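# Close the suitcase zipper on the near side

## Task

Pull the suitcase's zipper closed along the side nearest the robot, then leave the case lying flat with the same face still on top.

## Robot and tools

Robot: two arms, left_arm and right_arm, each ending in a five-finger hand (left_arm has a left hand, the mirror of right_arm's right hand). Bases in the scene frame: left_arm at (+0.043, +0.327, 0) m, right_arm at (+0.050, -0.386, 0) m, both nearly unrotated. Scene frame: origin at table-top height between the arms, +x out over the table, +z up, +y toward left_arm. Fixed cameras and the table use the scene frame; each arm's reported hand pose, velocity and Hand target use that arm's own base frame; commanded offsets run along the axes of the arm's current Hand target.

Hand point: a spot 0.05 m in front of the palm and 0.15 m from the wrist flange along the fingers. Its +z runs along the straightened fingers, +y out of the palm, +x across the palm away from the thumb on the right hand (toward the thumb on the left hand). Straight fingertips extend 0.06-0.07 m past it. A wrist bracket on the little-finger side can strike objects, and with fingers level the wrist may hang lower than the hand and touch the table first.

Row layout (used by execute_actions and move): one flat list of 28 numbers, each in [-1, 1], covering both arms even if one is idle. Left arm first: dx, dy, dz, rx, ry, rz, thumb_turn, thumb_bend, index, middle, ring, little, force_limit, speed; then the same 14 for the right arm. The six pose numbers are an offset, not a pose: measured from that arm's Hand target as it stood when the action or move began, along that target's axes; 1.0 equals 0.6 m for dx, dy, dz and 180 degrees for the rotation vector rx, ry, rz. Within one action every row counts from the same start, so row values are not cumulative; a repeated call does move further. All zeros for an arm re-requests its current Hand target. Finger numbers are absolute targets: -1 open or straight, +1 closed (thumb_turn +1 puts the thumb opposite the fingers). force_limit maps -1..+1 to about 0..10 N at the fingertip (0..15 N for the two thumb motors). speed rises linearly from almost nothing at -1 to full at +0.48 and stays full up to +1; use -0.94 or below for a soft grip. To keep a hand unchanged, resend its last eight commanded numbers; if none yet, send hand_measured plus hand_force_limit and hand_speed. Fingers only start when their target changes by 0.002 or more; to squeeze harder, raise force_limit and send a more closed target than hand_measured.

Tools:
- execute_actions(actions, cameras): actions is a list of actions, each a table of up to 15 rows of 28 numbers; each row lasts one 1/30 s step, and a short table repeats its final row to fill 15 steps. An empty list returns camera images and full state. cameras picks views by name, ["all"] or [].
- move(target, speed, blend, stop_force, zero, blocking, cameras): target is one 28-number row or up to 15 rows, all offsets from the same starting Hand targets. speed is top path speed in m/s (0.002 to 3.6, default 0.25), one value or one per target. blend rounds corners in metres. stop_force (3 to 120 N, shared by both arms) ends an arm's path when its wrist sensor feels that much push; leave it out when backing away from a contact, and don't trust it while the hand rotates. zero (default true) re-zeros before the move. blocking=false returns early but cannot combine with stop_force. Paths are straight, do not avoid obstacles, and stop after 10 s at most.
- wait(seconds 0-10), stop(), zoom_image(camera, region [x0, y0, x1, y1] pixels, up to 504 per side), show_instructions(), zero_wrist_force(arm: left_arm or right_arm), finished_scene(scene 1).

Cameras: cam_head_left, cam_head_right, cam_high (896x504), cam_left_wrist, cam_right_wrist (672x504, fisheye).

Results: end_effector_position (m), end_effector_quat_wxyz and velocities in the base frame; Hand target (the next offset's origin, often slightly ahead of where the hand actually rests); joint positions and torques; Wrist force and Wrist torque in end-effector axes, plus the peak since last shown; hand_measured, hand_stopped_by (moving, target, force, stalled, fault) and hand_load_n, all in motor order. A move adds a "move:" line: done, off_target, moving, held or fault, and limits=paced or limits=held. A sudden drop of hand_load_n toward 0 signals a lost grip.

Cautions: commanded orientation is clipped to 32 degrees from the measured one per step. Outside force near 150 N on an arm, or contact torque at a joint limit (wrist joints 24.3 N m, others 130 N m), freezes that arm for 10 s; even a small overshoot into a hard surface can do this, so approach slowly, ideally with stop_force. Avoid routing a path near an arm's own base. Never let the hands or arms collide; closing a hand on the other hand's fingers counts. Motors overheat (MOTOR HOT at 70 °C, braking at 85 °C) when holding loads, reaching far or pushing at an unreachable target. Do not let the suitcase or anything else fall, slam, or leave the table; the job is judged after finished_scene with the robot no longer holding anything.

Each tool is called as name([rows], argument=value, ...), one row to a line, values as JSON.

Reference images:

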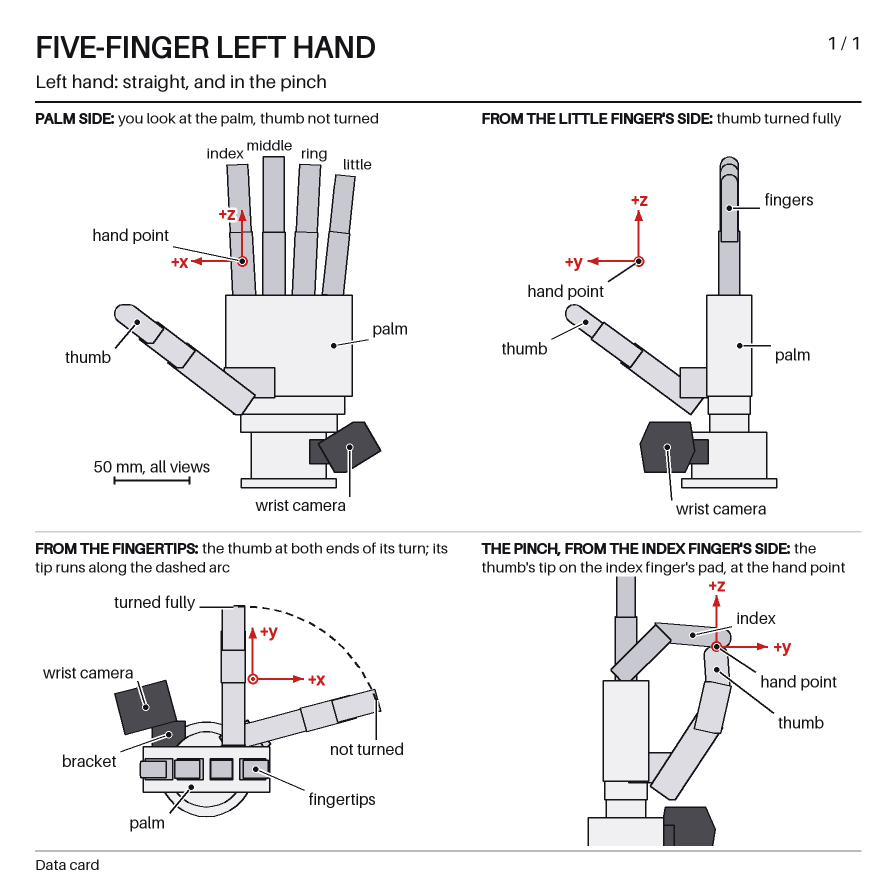

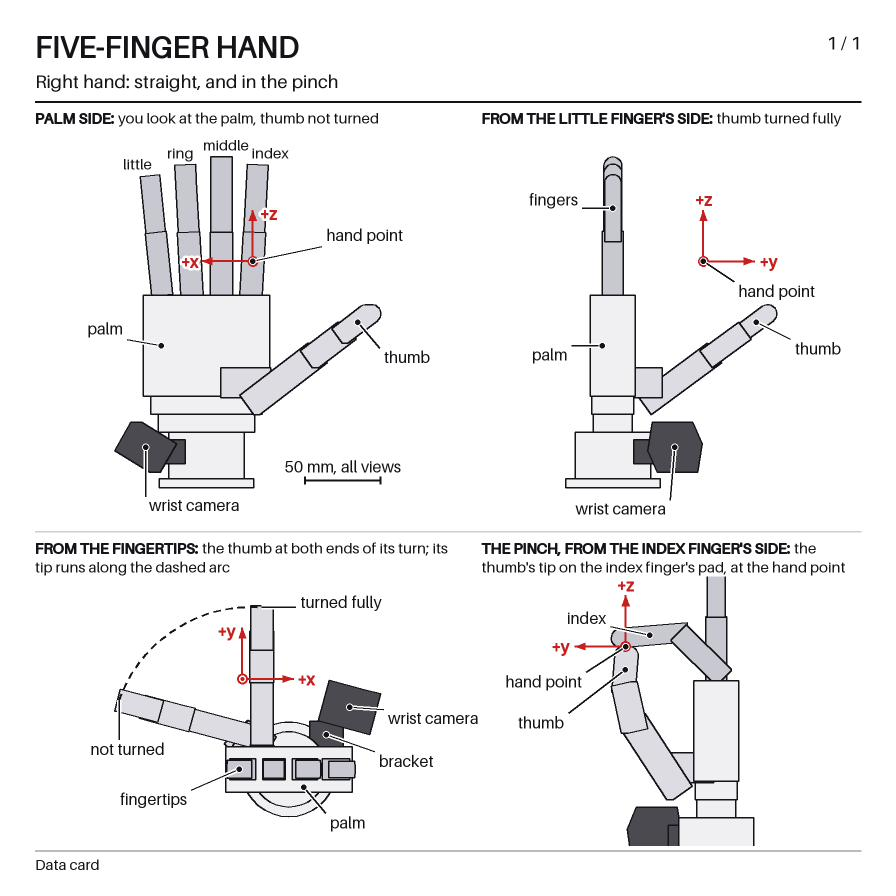

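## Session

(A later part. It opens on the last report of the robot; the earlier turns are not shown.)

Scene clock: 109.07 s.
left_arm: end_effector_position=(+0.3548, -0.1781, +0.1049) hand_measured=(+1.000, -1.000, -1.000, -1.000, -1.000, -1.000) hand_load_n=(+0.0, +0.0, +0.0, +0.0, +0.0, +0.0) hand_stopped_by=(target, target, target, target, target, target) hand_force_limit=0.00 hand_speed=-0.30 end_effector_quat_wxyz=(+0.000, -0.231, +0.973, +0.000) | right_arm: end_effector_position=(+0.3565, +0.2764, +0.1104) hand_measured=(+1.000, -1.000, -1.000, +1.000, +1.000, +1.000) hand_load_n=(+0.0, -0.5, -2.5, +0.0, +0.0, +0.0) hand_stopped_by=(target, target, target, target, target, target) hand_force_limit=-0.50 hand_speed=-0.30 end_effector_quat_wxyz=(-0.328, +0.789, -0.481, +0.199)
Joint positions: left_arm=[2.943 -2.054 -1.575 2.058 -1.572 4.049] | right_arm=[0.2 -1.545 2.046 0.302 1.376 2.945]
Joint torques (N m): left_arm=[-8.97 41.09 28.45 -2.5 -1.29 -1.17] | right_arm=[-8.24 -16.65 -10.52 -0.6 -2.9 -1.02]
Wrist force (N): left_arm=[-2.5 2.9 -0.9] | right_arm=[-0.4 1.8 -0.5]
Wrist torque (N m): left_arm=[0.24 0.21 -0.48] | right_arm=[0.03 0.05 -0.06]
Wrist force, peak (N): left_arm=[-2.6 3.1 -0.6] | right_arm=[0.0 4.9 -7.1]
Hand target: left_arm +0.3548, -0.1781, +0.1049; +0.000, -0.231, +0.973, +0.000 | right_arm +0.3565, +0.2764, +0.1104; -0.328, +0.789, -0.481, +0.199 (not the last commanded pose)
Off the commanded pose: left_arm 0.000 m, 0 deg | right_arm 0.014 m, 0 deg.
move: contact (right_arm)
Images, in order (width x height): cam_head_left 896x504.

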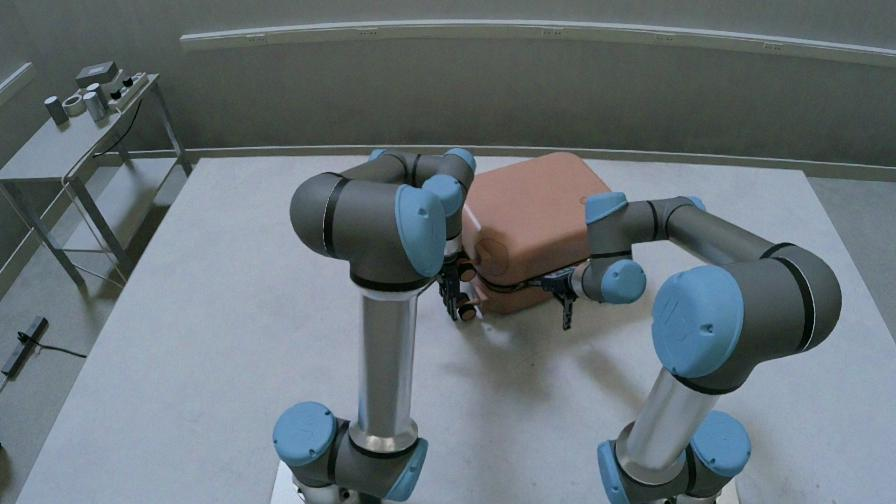

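move([
  [0,0,0,0,0,0,1,-1,-1,-1,-1,-1,0,-0.3,-0.04,-0.00165,0.00165,0,0,0,1,-1,-1,1,1,1,-0.5,-0.3],
  [0,0,0,0,0,0,1,-1,-1,-1,-1,-1,0,-0.3,-0.0683,-0.004,0.004,0,0,0,1,-1,-1,1,1,1,-0.5,-0.3],
  [0,0,0,0,0,0,1,-1,-1,-1,-1,-1,0,-0.3,-0.0858,-0.0074,0.0074,0,0,0,1,-1,-1,1,1,1,-0.5,-0.3],
], cameras=["cam_head_left","cam_high","cam_right_wrist"], speed=0.025, blend=[0.003,0.003,0], stop_force=20)

zoom_image(camera="cam_head_left", region=[460, 240, 580, 320])

zoom_image(camera="cam_right_wrist", region=[180, 180, 300, 340])

Scene clock: 112.43 s.
left_arm: end_effector_position=(+0.3548, -0.1781, +0.1049) hand_measured=(+1.000, -1.000, -1.000, -1.000, -1.000, -1.000) hand_load_n=(+0.0, +0.0, +0.0, +0.0, +0.0, +0.0) hand_stopped_by=(target, target, target, target, target, target) hand_force_limit=0.00 hand_speed=-0.30 end_effector_quat_wxyz=(+0.000, -0.231, +0.973, +0.000) | right_arm: end_effector_position=(+0.3413, +0.3128, +0.1105) hand_measured=(+1.000, -1.000, -0.998, +1.000, +1.000, +1.000) hand_load_n=(+0.0, +0.0, -15.5, +0.0, +0.0, +0.0) hand_stopped_by=(target, target, target, target, target, target) hand_force_limit=-0.50 hand_speed=-0.30 end_effector_quat_wxyz=(-0.328, +0.789, -0.481, +0.199)
Joint positions: left_arm=[2.943 -2.054 -1.575 2.058 -1.572 4.049] | right_arm=[0.336 -1.518 2.015 0.292 1.47 3.043]
Joint torques (N m): left_arm=[-8.98 39.58 27.79 -2.15 4.65 -1.11] | right_arm=[11.4 -26.49 -11.66 -1.47 -0.66 2.13]
Wrist force (N): left_arm=[-11.6 12.0 -0.3] | right_arm=[10.5 11.9 -9.1]
Wrist torque (N m): left_arm=[0.87 0.87 -1.20] | right_arm=[0.36 0.64 0.74]
Wrist force, peak (N): left_arm=[-15.0 18.4 0.6] | right_arm=[20.4 13.1 -14.3]
Hand target: left_arm +0.3548, -0.1781, +0.1049; +0.000, -0.231, +0.973, +0.000 | right_arm +0.3413, +0.3128, +0.1105; -0.328, +0.789, -0.481, +0.199 (not the last commanded pose)
Off the commanded pose: left_arm 0.000 m, 0 deg | right_arm 0.013 m, 0 deg.
move: contact (right_arm); path passed 1 of 3 targets
Images, in order (width x height): cam_head_left 896x504, cam_high 896x504, cam_right_wrist 672x504.

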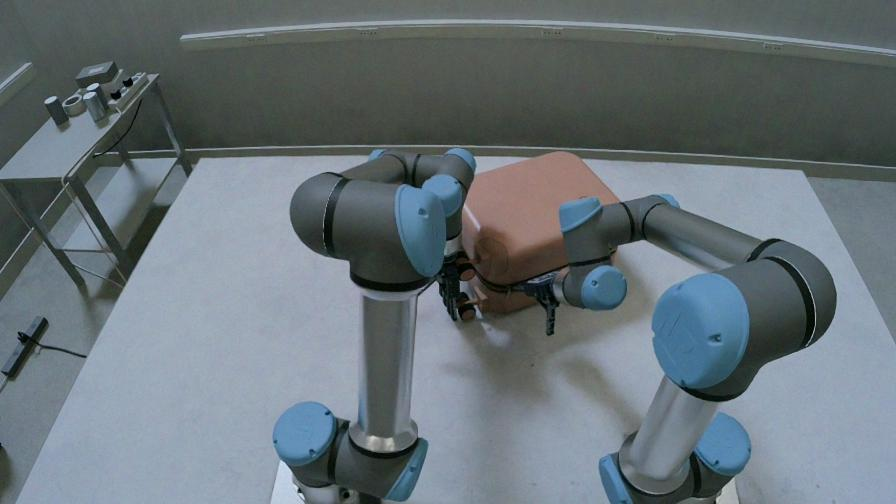

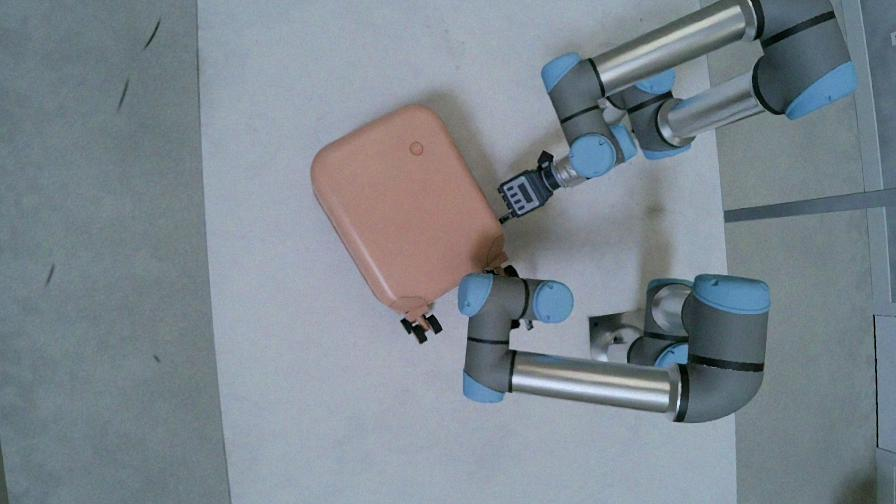

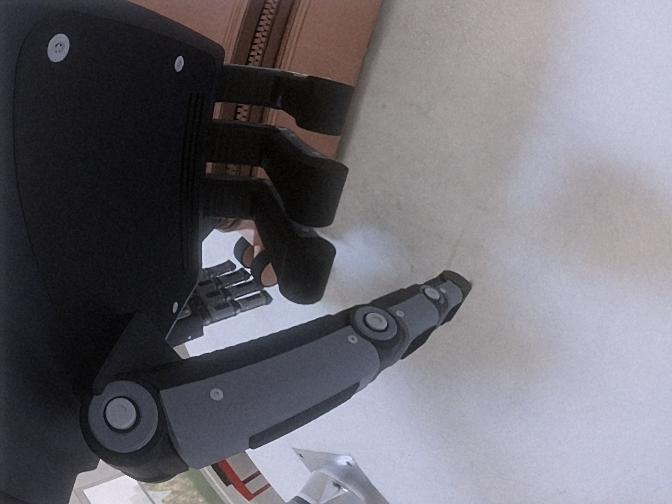

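Scaled by 4.200 from the camera's 896x504 image, which has a finer 1280x720 frame.

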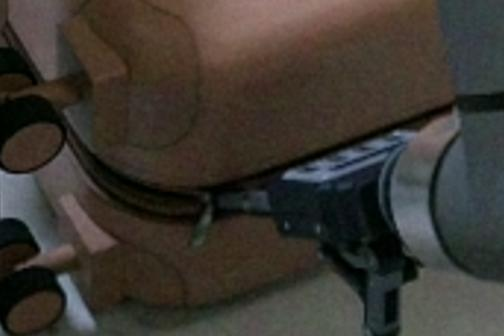

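Scaled by 3.150 from the camera's 672x504 image, which has a finer 960x720 frame.

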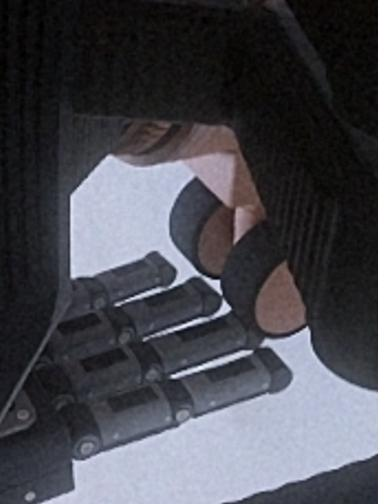

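move([
  [0,0,0,0,0,0,1,-1,-1,-1,-1,-1,0,-0.3,0.01,0.01,-0.01,0,0,0,1,-1,-1,1,1,1,-0.5,-0.3],
  [0,0,0,0,0,0,1,-1,-1,-1,-1,-1,0,-0.3,0.1,0.05,-0.05,0,0,0,1,-1,-1,1,1,1,-0.5,-0.3],
], cameras=["cam_head_left","cam_head_right","cam_high","cam_right_wrist"], speed=0.1, blend=[0.005,0])

zoom_image(camera="cam_head_left", region=[460, 240, 580, 320])

zoom_image(camera="cam_head_right", region=[460, 240, 580, 320])

zoom_image(camera="cam_right_wrist", region=[180, 0, 380, 340])

Scene clock: 114.60 s.
left_arm: end_effector_position=(+0.3548, -0.1781, +0.1049) hand_measured=(+1.000, -1.000, -1.000, -1.000, -1.000, -1.000) hand_load_n=(+0.0, +0.0, +0.0, +0.0, +0.0, +0.0) hand_stopped_by=(target, target, target, target, target, target) hand_force_limit=0.00 hand_speed=-0.30 end_effector_quat_wxyz=(+0.000, -0.231, +0.973, +0.000) | right_arm: end_effector_position=(+0.3311, +0.2401, +0.1103) hand_measured=(+1.000, -1.000, -1.000, +1.000, +1.000, +1.000) hand_load_n=(+0.0, +0.0, +0.0, +0.0, +0.0, +0.0) hand_stopped_by=(target, target, target, target, target, target) hand_force_limit=-0.50 hand_speed=-0.30 end_effector_quat_wxyz=(-0.328, +0.789, -0.481, +0.199)
Joint positions: left_arm=[2.943 -2.054 -1.575 2.058 -1.572 4.049] | right_arm=[0.075 -1.651 2.154 0.323 1.29 2.852]
Joint torques (N m): left_arm=[-9.34 39.34 27.55 -2.02 -1.73 -1.13] | right_arm=[-6.17 -7.01 -26.8 0.09 1.36 -0.18]
Wrist force (N): left_arm=[-1.9 2.9 -0.6] | right_arm=[-0.3 -0.2 0.0]
Wrist torque (N m): left_arm=[0.21 0.14 -0.45] | right_arm=[0.01 0.00 -0.05]
Wrist force, peak (N): left_arm=[-12.1 12.3 -0.1] | right_arm=[10.8 12.0 -9.4]
Hand target: left_arm +0.3548, -0.1781, +0.1049; +0.000, -0.231, +0.973, +0.000 | right_arm +0.3311, +0.2400, +0.1103; -0.328, +0.789, -0.481, +0.199
Off the commanded pose: left_arm 0.000 m, 0 deg | right_arm 0.000 m, 0 deg.
move: done
Images, in order (width x height): cam_head_left 896x504, cam_head_right 896x504, cam_high 896x504, cam_right_wrist 672x504.

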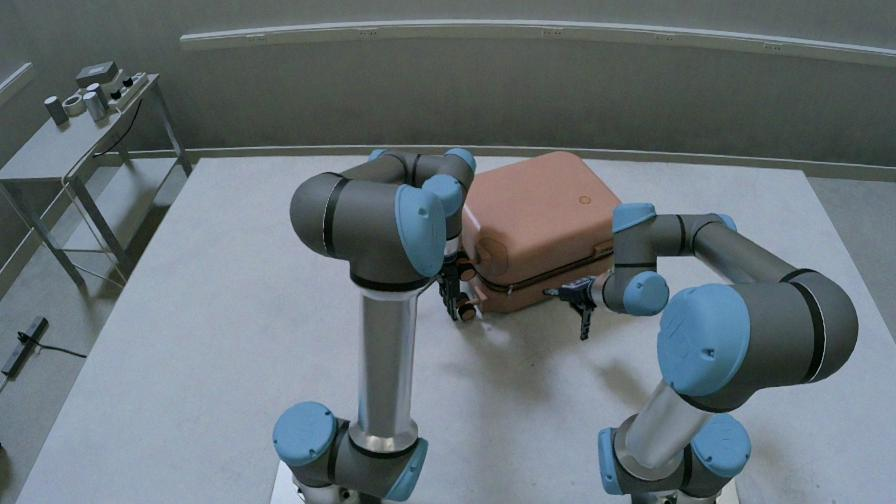

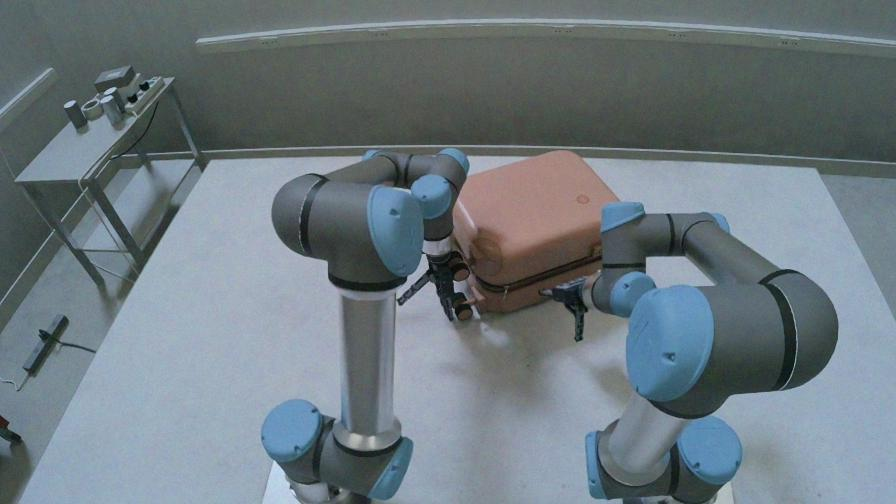

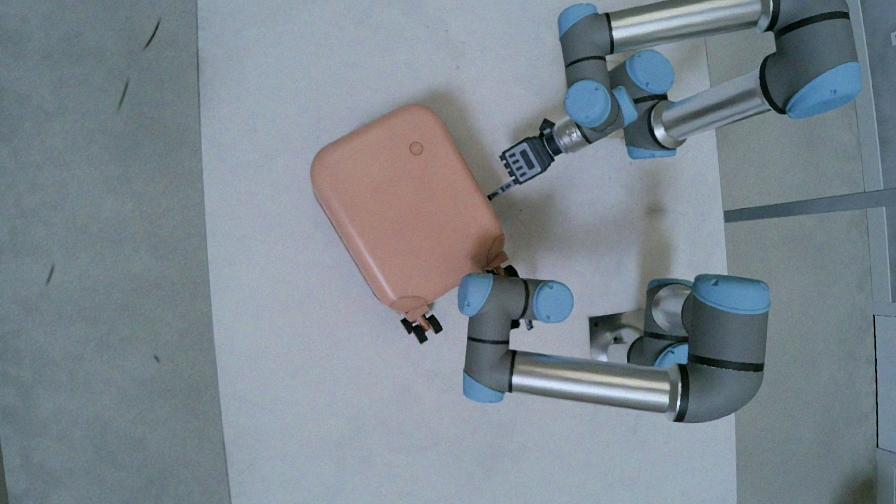

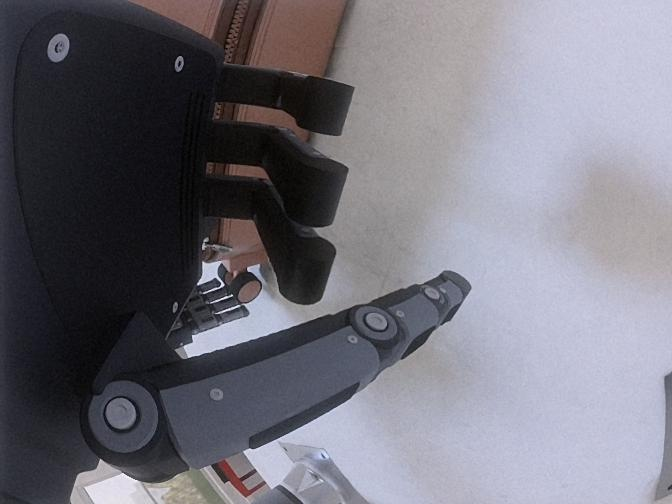

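Scaled by 4.200 from the camera's 896x504 image, which has a finer 1280x720 frame.

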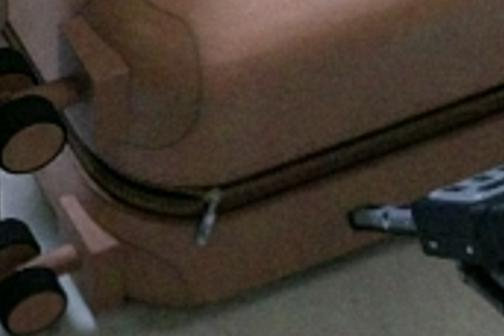

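Scaled by 4.200 from the camera's 896x504 image, which has a finer 1280x720 frame.

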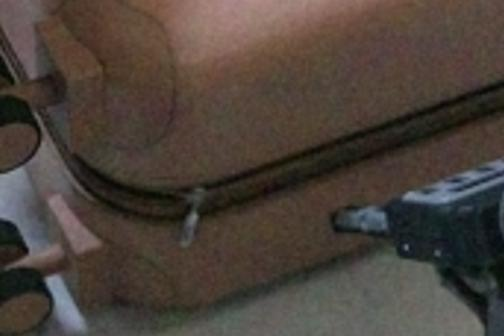

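Scaled by 1.482 from the camera's 672x504 image, which has a finer 960x720 frame.

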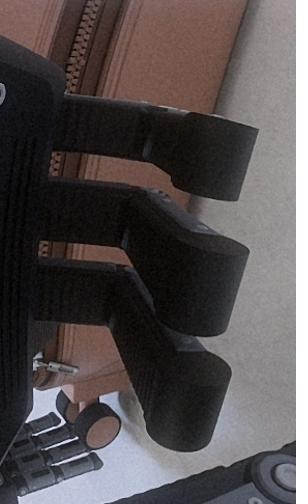

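move([
  [0,0.0833,-0.1,0,0,0,1,-1,-1,-1,-1,-1,0,-0.3,0,0,0,0,0,0,1,-1,-1,1,1,1,-0.5,-0.3],
  [0,0.0833,-0.17,0,0,-0.5,1,-1,-1,-1,-1,-1,0,-0.3,0,0,0,0,0,0,1,-1,-1,1,1,1,-0.5,-0.3],
  [0.0275,0.001,-0.17,0,0,-1,1,-1,-1,-1,-1,-1,0,-0.3,0,0,0,0,0,0,1,-1,-1,1,1,1,-0.5,-0.3],
], cameras=["cam_head_left","cam_high","cam_left_wrist"], speed=[0.2,0.6,0.6], blend=[0.02,0.02,0])

zoom_image(camera="cam_left_wrist", region=[0, 150, 320, 420])

Scene clock: 124.17 s.
left_arm: end_effector_position=(+0.3399, -0.1851, +0.2069) hand_measured=(+1.000, -1.000, -1.000, -1.000, -1.000, -1.000) hand_load_n=(+0.0, -0.5, +0.0, +0.0, +0.0, +0.0) hand_stopped_by=(target, target, target, target, target, target) hand_force_limit=0.00 hand_speed=-0.30 end_effector_quat_wxyz=(-0.001, +0.973, +0.230, +0.000) | right_arm: end_effector_position=(+0.3311, +0.2400, +0.1103) hand_measured=(+1.000, -1.000, -1.000, +1.000, +1.000, +1.000) hand_load_n=(+0.0, +0.0, +0.0, +0.0, +0.0, +0.0) hand_stopped_by=(target, target, target, target, target, target) hand_force_limit=-0.50 hand_speed=-0.30 end_effector_quat_wxyz=(-0.328, +0.789, -0.481, +0.199)
Joint positions: left_arm=[3.1 -1.62 -1.859 1.908 -1.572 1.064] | right_arm=[0.075 -1.651 2.154 0.323 1.29 2.851]
Joint torques (N m): left_arm=[12.04 13.47 16.24 -3.35 1.97 -1.99] | right_arm=[1.16 -3.48 -27.3 -0.19 -0.04 0.6]
Wrist force (N): left_arm=[-1.1 -0.1 -0.4] | right_arm=[-0.3 -0.3 0.2]
Wrist torque (N m): left_arm=[-0.05 0.07 -0.36] | right_arm=[-0.02 0.00 -0.05]
Wrist force, peak (N): left_arm=[-2.3 3.2 -0.9] | right_arm=[-0.5 -0.7 0.0]
Hand target: left_arm +0.3398, -0.1851, +0.2069; +0.000, +0.973, +0.231, +0.000 | right_arm +0.3311, +0.2400, +0.1103; -0.328, +0.789, -0.481, +0.199
Off the commanded pose: left_arm 0.000 m, 0 deg | right_arm 0.000 m, 0 deg.
move: done
Images, in order (width x height): cam_head_left 896x504, cam_high 896x504, cam_left_wrist 672x504.

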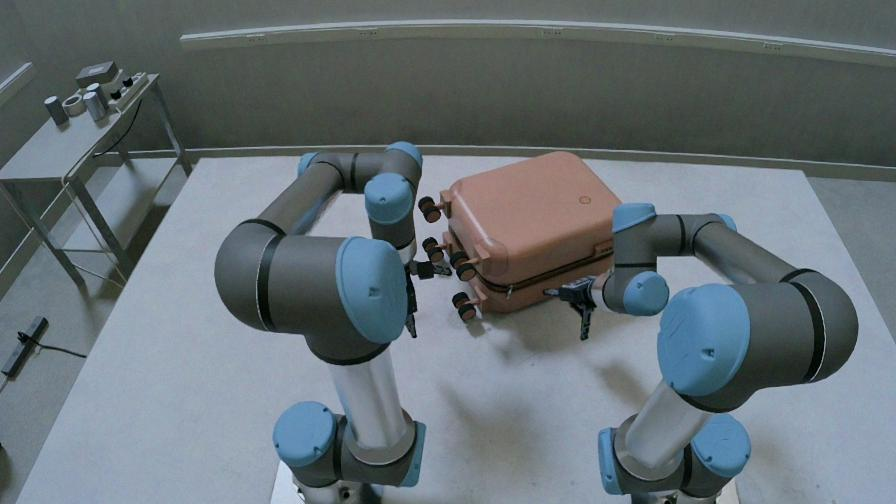

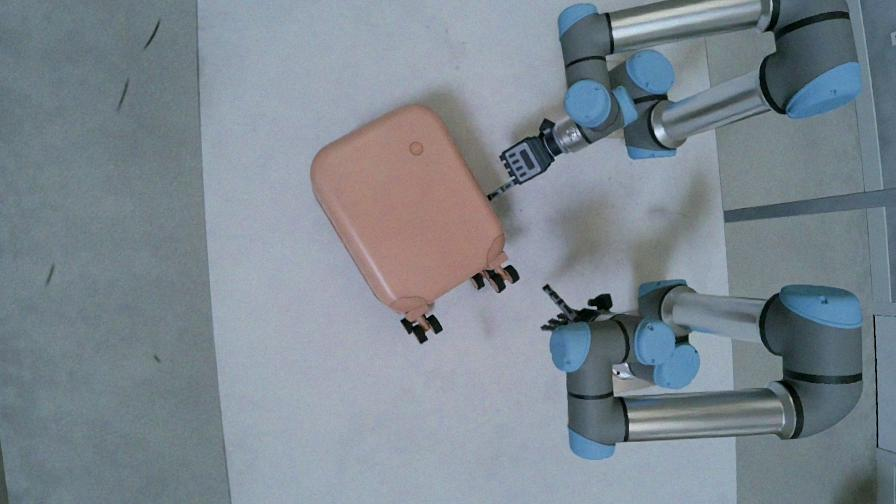

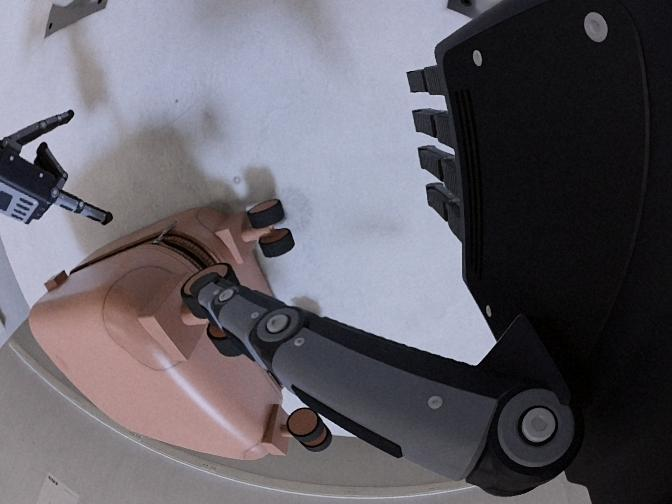

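Scaled by 1.575 from the camera's 672x504 image, which has a finer 960x720 frame.

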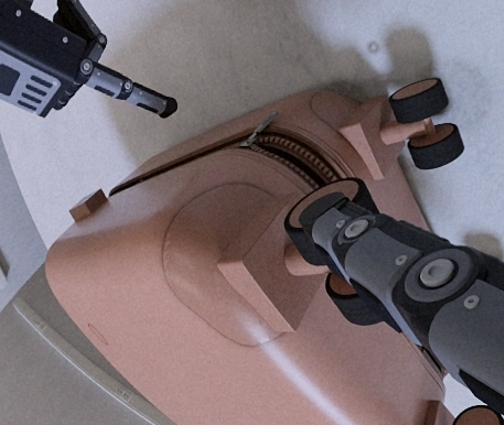

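zoom_image(camera="cam_left_wrist", region=[120, 200, 260, 305])

Scaled by 3.600 from the camera's 672x504 image, which has a finer 960x720 frame.

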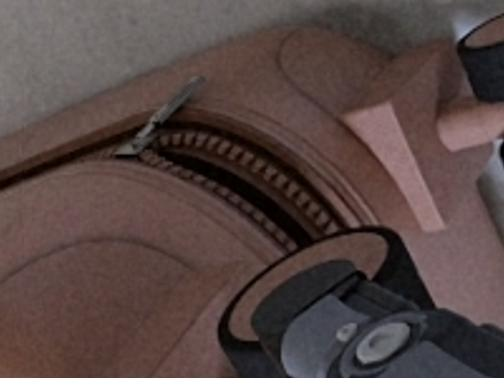

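move([
  [0.1317,-0.1292,0,0,0,0.5,1,-1,-1,-1,-1,-1,0,-0.3,0,0,0,0,0,0,1,-1,-1,1,1,1,-0.5,-0.3],
  [0.1317,-0.1292,0.05,0,0,-0.987,1,-1,-1,-1,-1,-1,0,-0.3,0,0,0,0,0,0,1,-1,-1,1,1,1,-0.5,-0.3],
  [0.1317,-0.0208,0.1117,0,0,-0.987,1,-1,-1,-1,-1,-1,0,-0.3,0,0,0,0,0,0,1,-1,-1,1,1,1,-0.5,-0.3],
], cameras=["cam_head_left","cam_head_right","cam_high","cam_left_wrist"], speed=[0.6,0.6,0.15], blend=[0.02,0.02,0])

zoom_image(camera="cam_high", region=[340, 150, 640, 370])

zoom_image(camera="cam_head_left", region=[380, 160, 600, 330])

Scene clock: 133.17 s.
left_arm: end_effector_position=(+0.4049, -0.1384, +0.1399) hand_measured=(+1.000, -1.000, -1.000, -1.000, -1.000, -1.000) hand_load_n=(+0.0, +0.0, +0.0, +0.0, +0.0, -0.5) hand_stopped_by=(target, target, target, target, target, target) hand_force_limit=0.00 hand_speed=-0.30 end_effector_quat_wxyz=(+0.000, -0.211, +0.978, +0.000) | right_arm: end_effector_position=(+0.3311, +0.2400, +0.1103) hand_measured=(+1.000, -1.000, -1.000, +1.000, +1.000, +1.000) hand_load_n=(+0.0, +0.0, -0.5, +0.0, +0.5, +0.0) hand_stopped_by=(target, target, target, target, target, target) hand_force_limit=-0.50 hand_speed=-0.30 end_effector_quat_wxyz=(-0.328, +0.789, -0.481, +0.199)
Joint positions: left_arm=[3.04 -2.083 -1.432 1.944 -1.572 4.186] | right_arm=[0.075 -1.651 2.154 0.323 1.29 2.851]
Joint torques (N m): left_arm=[5.53 38.4 5 -4.05 -1.68 0.72] | right_arm=[5.27 -4.09 -26.6 -0.14 1.88 1.41]
Wrist force (N): left_arm=[-1.4 0.0 -0.6] | right_arm=[-0.3 -0.3 0.0]
Wrist torque (N m): left_arm=[-0.04 0.14 -0.39] | right_arm=[0.00 0.00 -0.05]
Wrist force, peak (N): left_arm=[-1.8 -1.0 -0.7] | right_arm=[-0.5 -0.5 0.4]
Hand target: left_arm +0.4049, -0.1384, +0.1399; +0.000, -0.211, +0.978, +0.000 | right_arm +0.3311, +0.2400, +0.1103; -0.328, +0.789, -0.481, +0.199
Off the commanded pose: left_arm 0.000 m, 0 deg | right_arm 0.000 m, 0 deg.
move: done
Images, in order (width x height): cam_head_left 896x504, cam_head_right 896x504, cam_high 896x504, cam_left_wrist 672x504.

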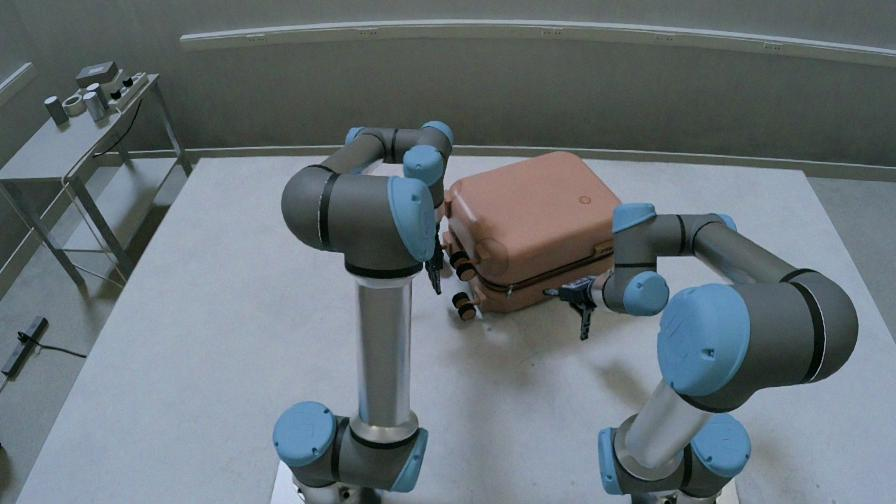

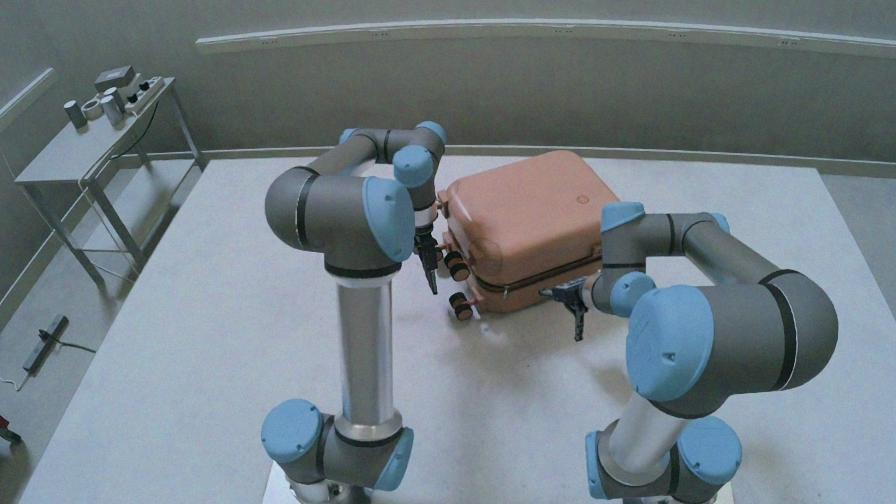

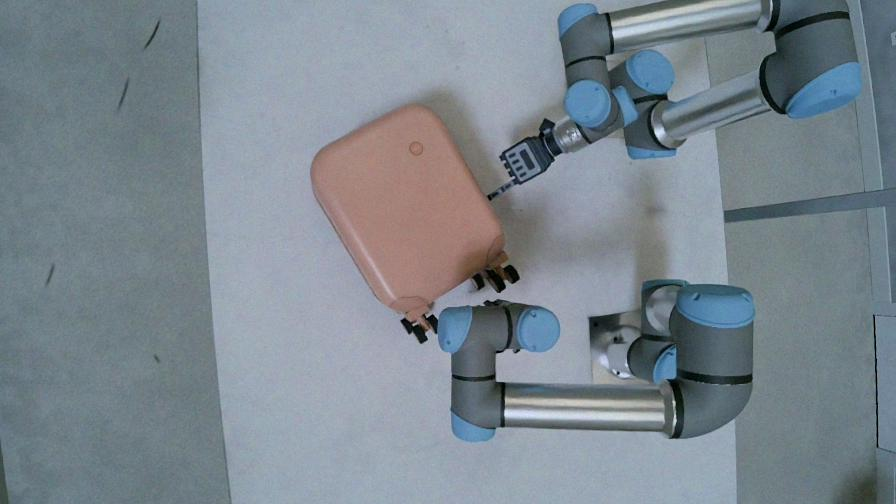

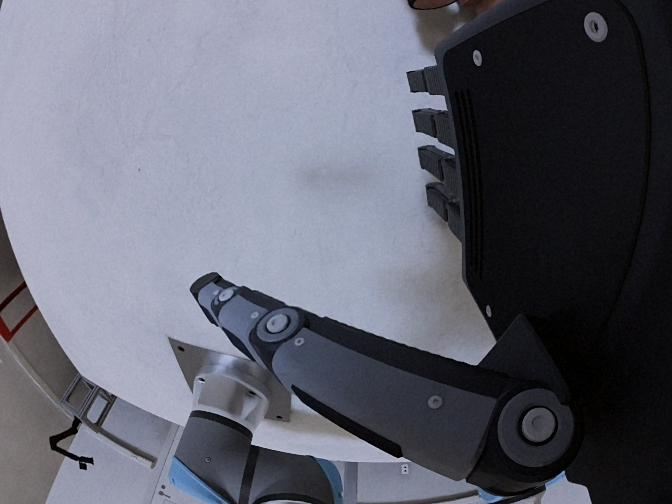

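Scaled by 1.680 from the camera's 896x504 image, which has a finer 1280x720 frame.

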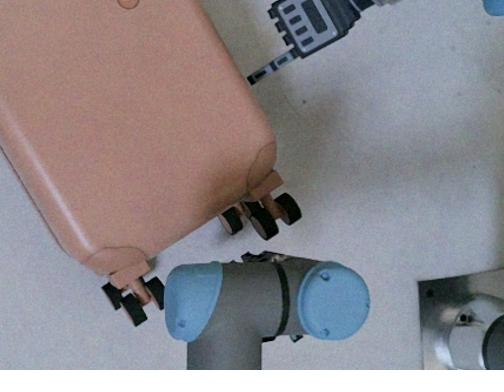

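Scaled by 2.291 from the camera's 896x504 image, which has a finer 1280x720 frame.

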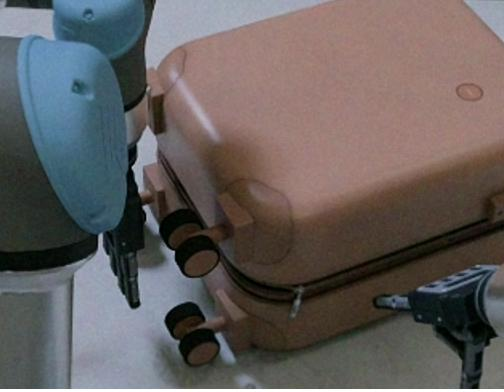

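move(target=[0,-0.15,0,0,0,0,1,-1,-1,-1,-1,-1,0,-0.3,0,0,0,0,0,0,1,-1,-1,1,1,1,-0.5,-0.3], cameras=["cam_head_left","cam_head_right","cam_high","cam_left_wrist"], speed=0.03, stop_force=3)

zoom_image(camera="cam_high", region=[340, 150, 640, 370])

zoom_image(camera="cam_head_left", region=[380, 160, 600, 330])

Scene clock: 136.77 s.
left_arm: end_effector_position=(+0.4269, -0.1873, +0.1398) hand_measured=(+1.000, -1.000, -1.000, -1.000, -1.000, -1.000) hand_load_n=(+0.0, +0.0, +0.0, +0.0, +0.0, +0.0) hand_stopped_by=(target, target, target, target, target, target) hand_force_limit=0.00 hand_speed=-0.30 end_effector_quat_wxyz=(+0.000, -0.211, +0.978, +0.000) | right_arm: end_effector_position=(+0.3311, +0.2400, +0.1103) hand_measured=(+1.000, -1.000, -1.000, +1.000, +1.000, +1.000) hand_load_n=(+0.0, +0.0, -0.5, +0.0, +0.0, +0.0) hand_stopped_by=(target, target, target, target, target, target) hand_force_limit=-0.50 hand_speed=-0.30 end_effector_quat_wxyz=(-0.328, +0.789, -0.481, +0.199)
Joint positions: left_arm=[2.948 -2.176 -1.281 1.887 -1.572 4.095] | right_arm=[0.075 -1.651 2.154 0.323 1.29 2.851]
Joint torques (N m): left_arm=[11.93 48.89 27.43 -4.53 -0.23 -1.68] | right_arm=[4.32 -4.76 -26.89 -0.07 1.76 1.25]
Wrist force (N): left_arm=[-3.5 -2.0 -0.6] | right_arm=[-0.2 -0.2 0.1]
Wrist torque (N m): left_arm=[-0.09 0.22 -0.57] | right_arm=[0.01 -0.02 -0.04]
Wrist force, peak (N): left_arm=[-4.6 3.1 -0.6] | right_arm=[-0.5 -0.5 0.3]
Hand target: left_arm +0.4269, -0.1873, +0.1399; +0.000, -0.211, +0.978, +0.000 (not the last commanded pose) | right_arm +0.3311, +0.2400, +0.1103; -0.328, +0.789, -0.481, +0.199
Off the commanded pose: left_arm 0.036 m, 0 deg | right_arm 0.000 m, 0 deg.
move: contact (left_arm)
Images, in order (width x height): cam_head_left 896x504, cam_head_right 896x504, cam_high 896x504, cam_left_wrist 672x504.

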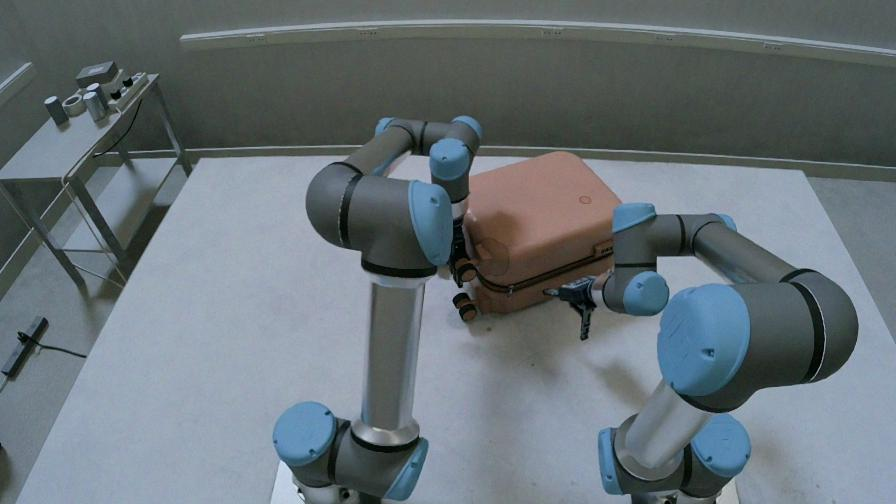

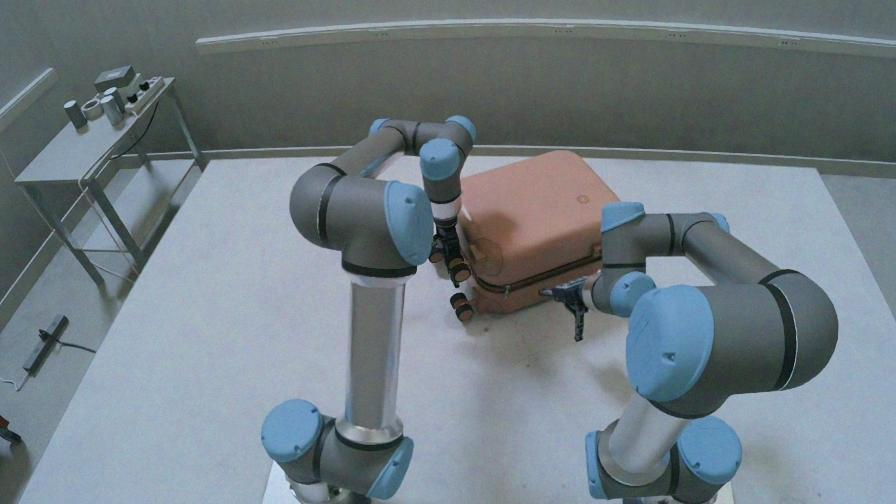

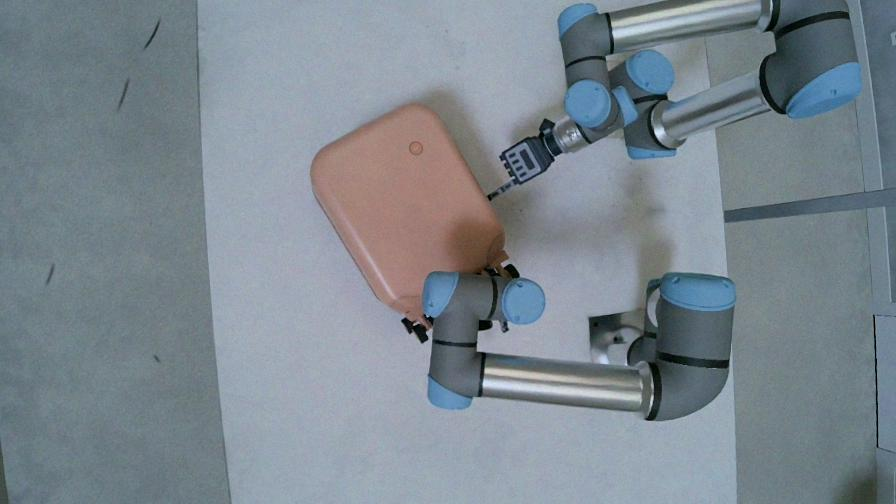

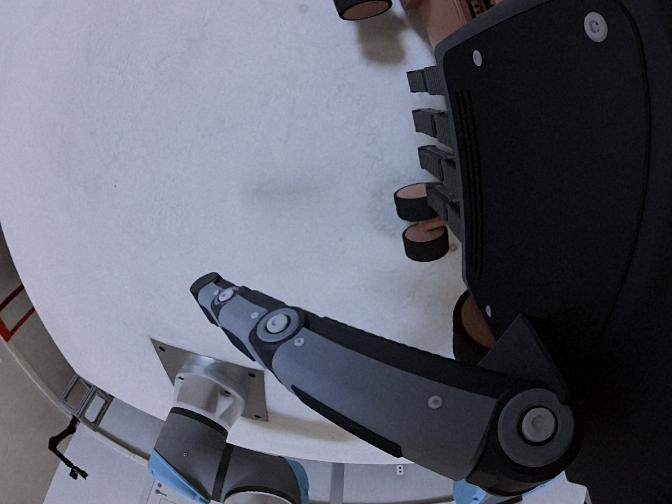

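Scaled by 1.680 from the camera's 896x504 image, which has a finer 1280x720 frame.

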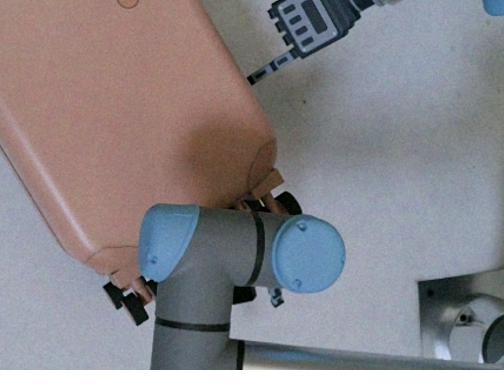

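Scaled by 2.291 from the camera's 896x504 image, which has a finer 1280x720 frame.

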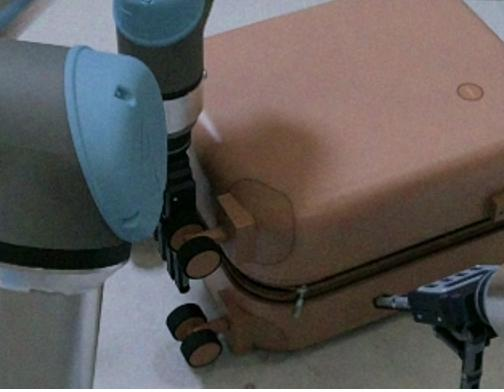

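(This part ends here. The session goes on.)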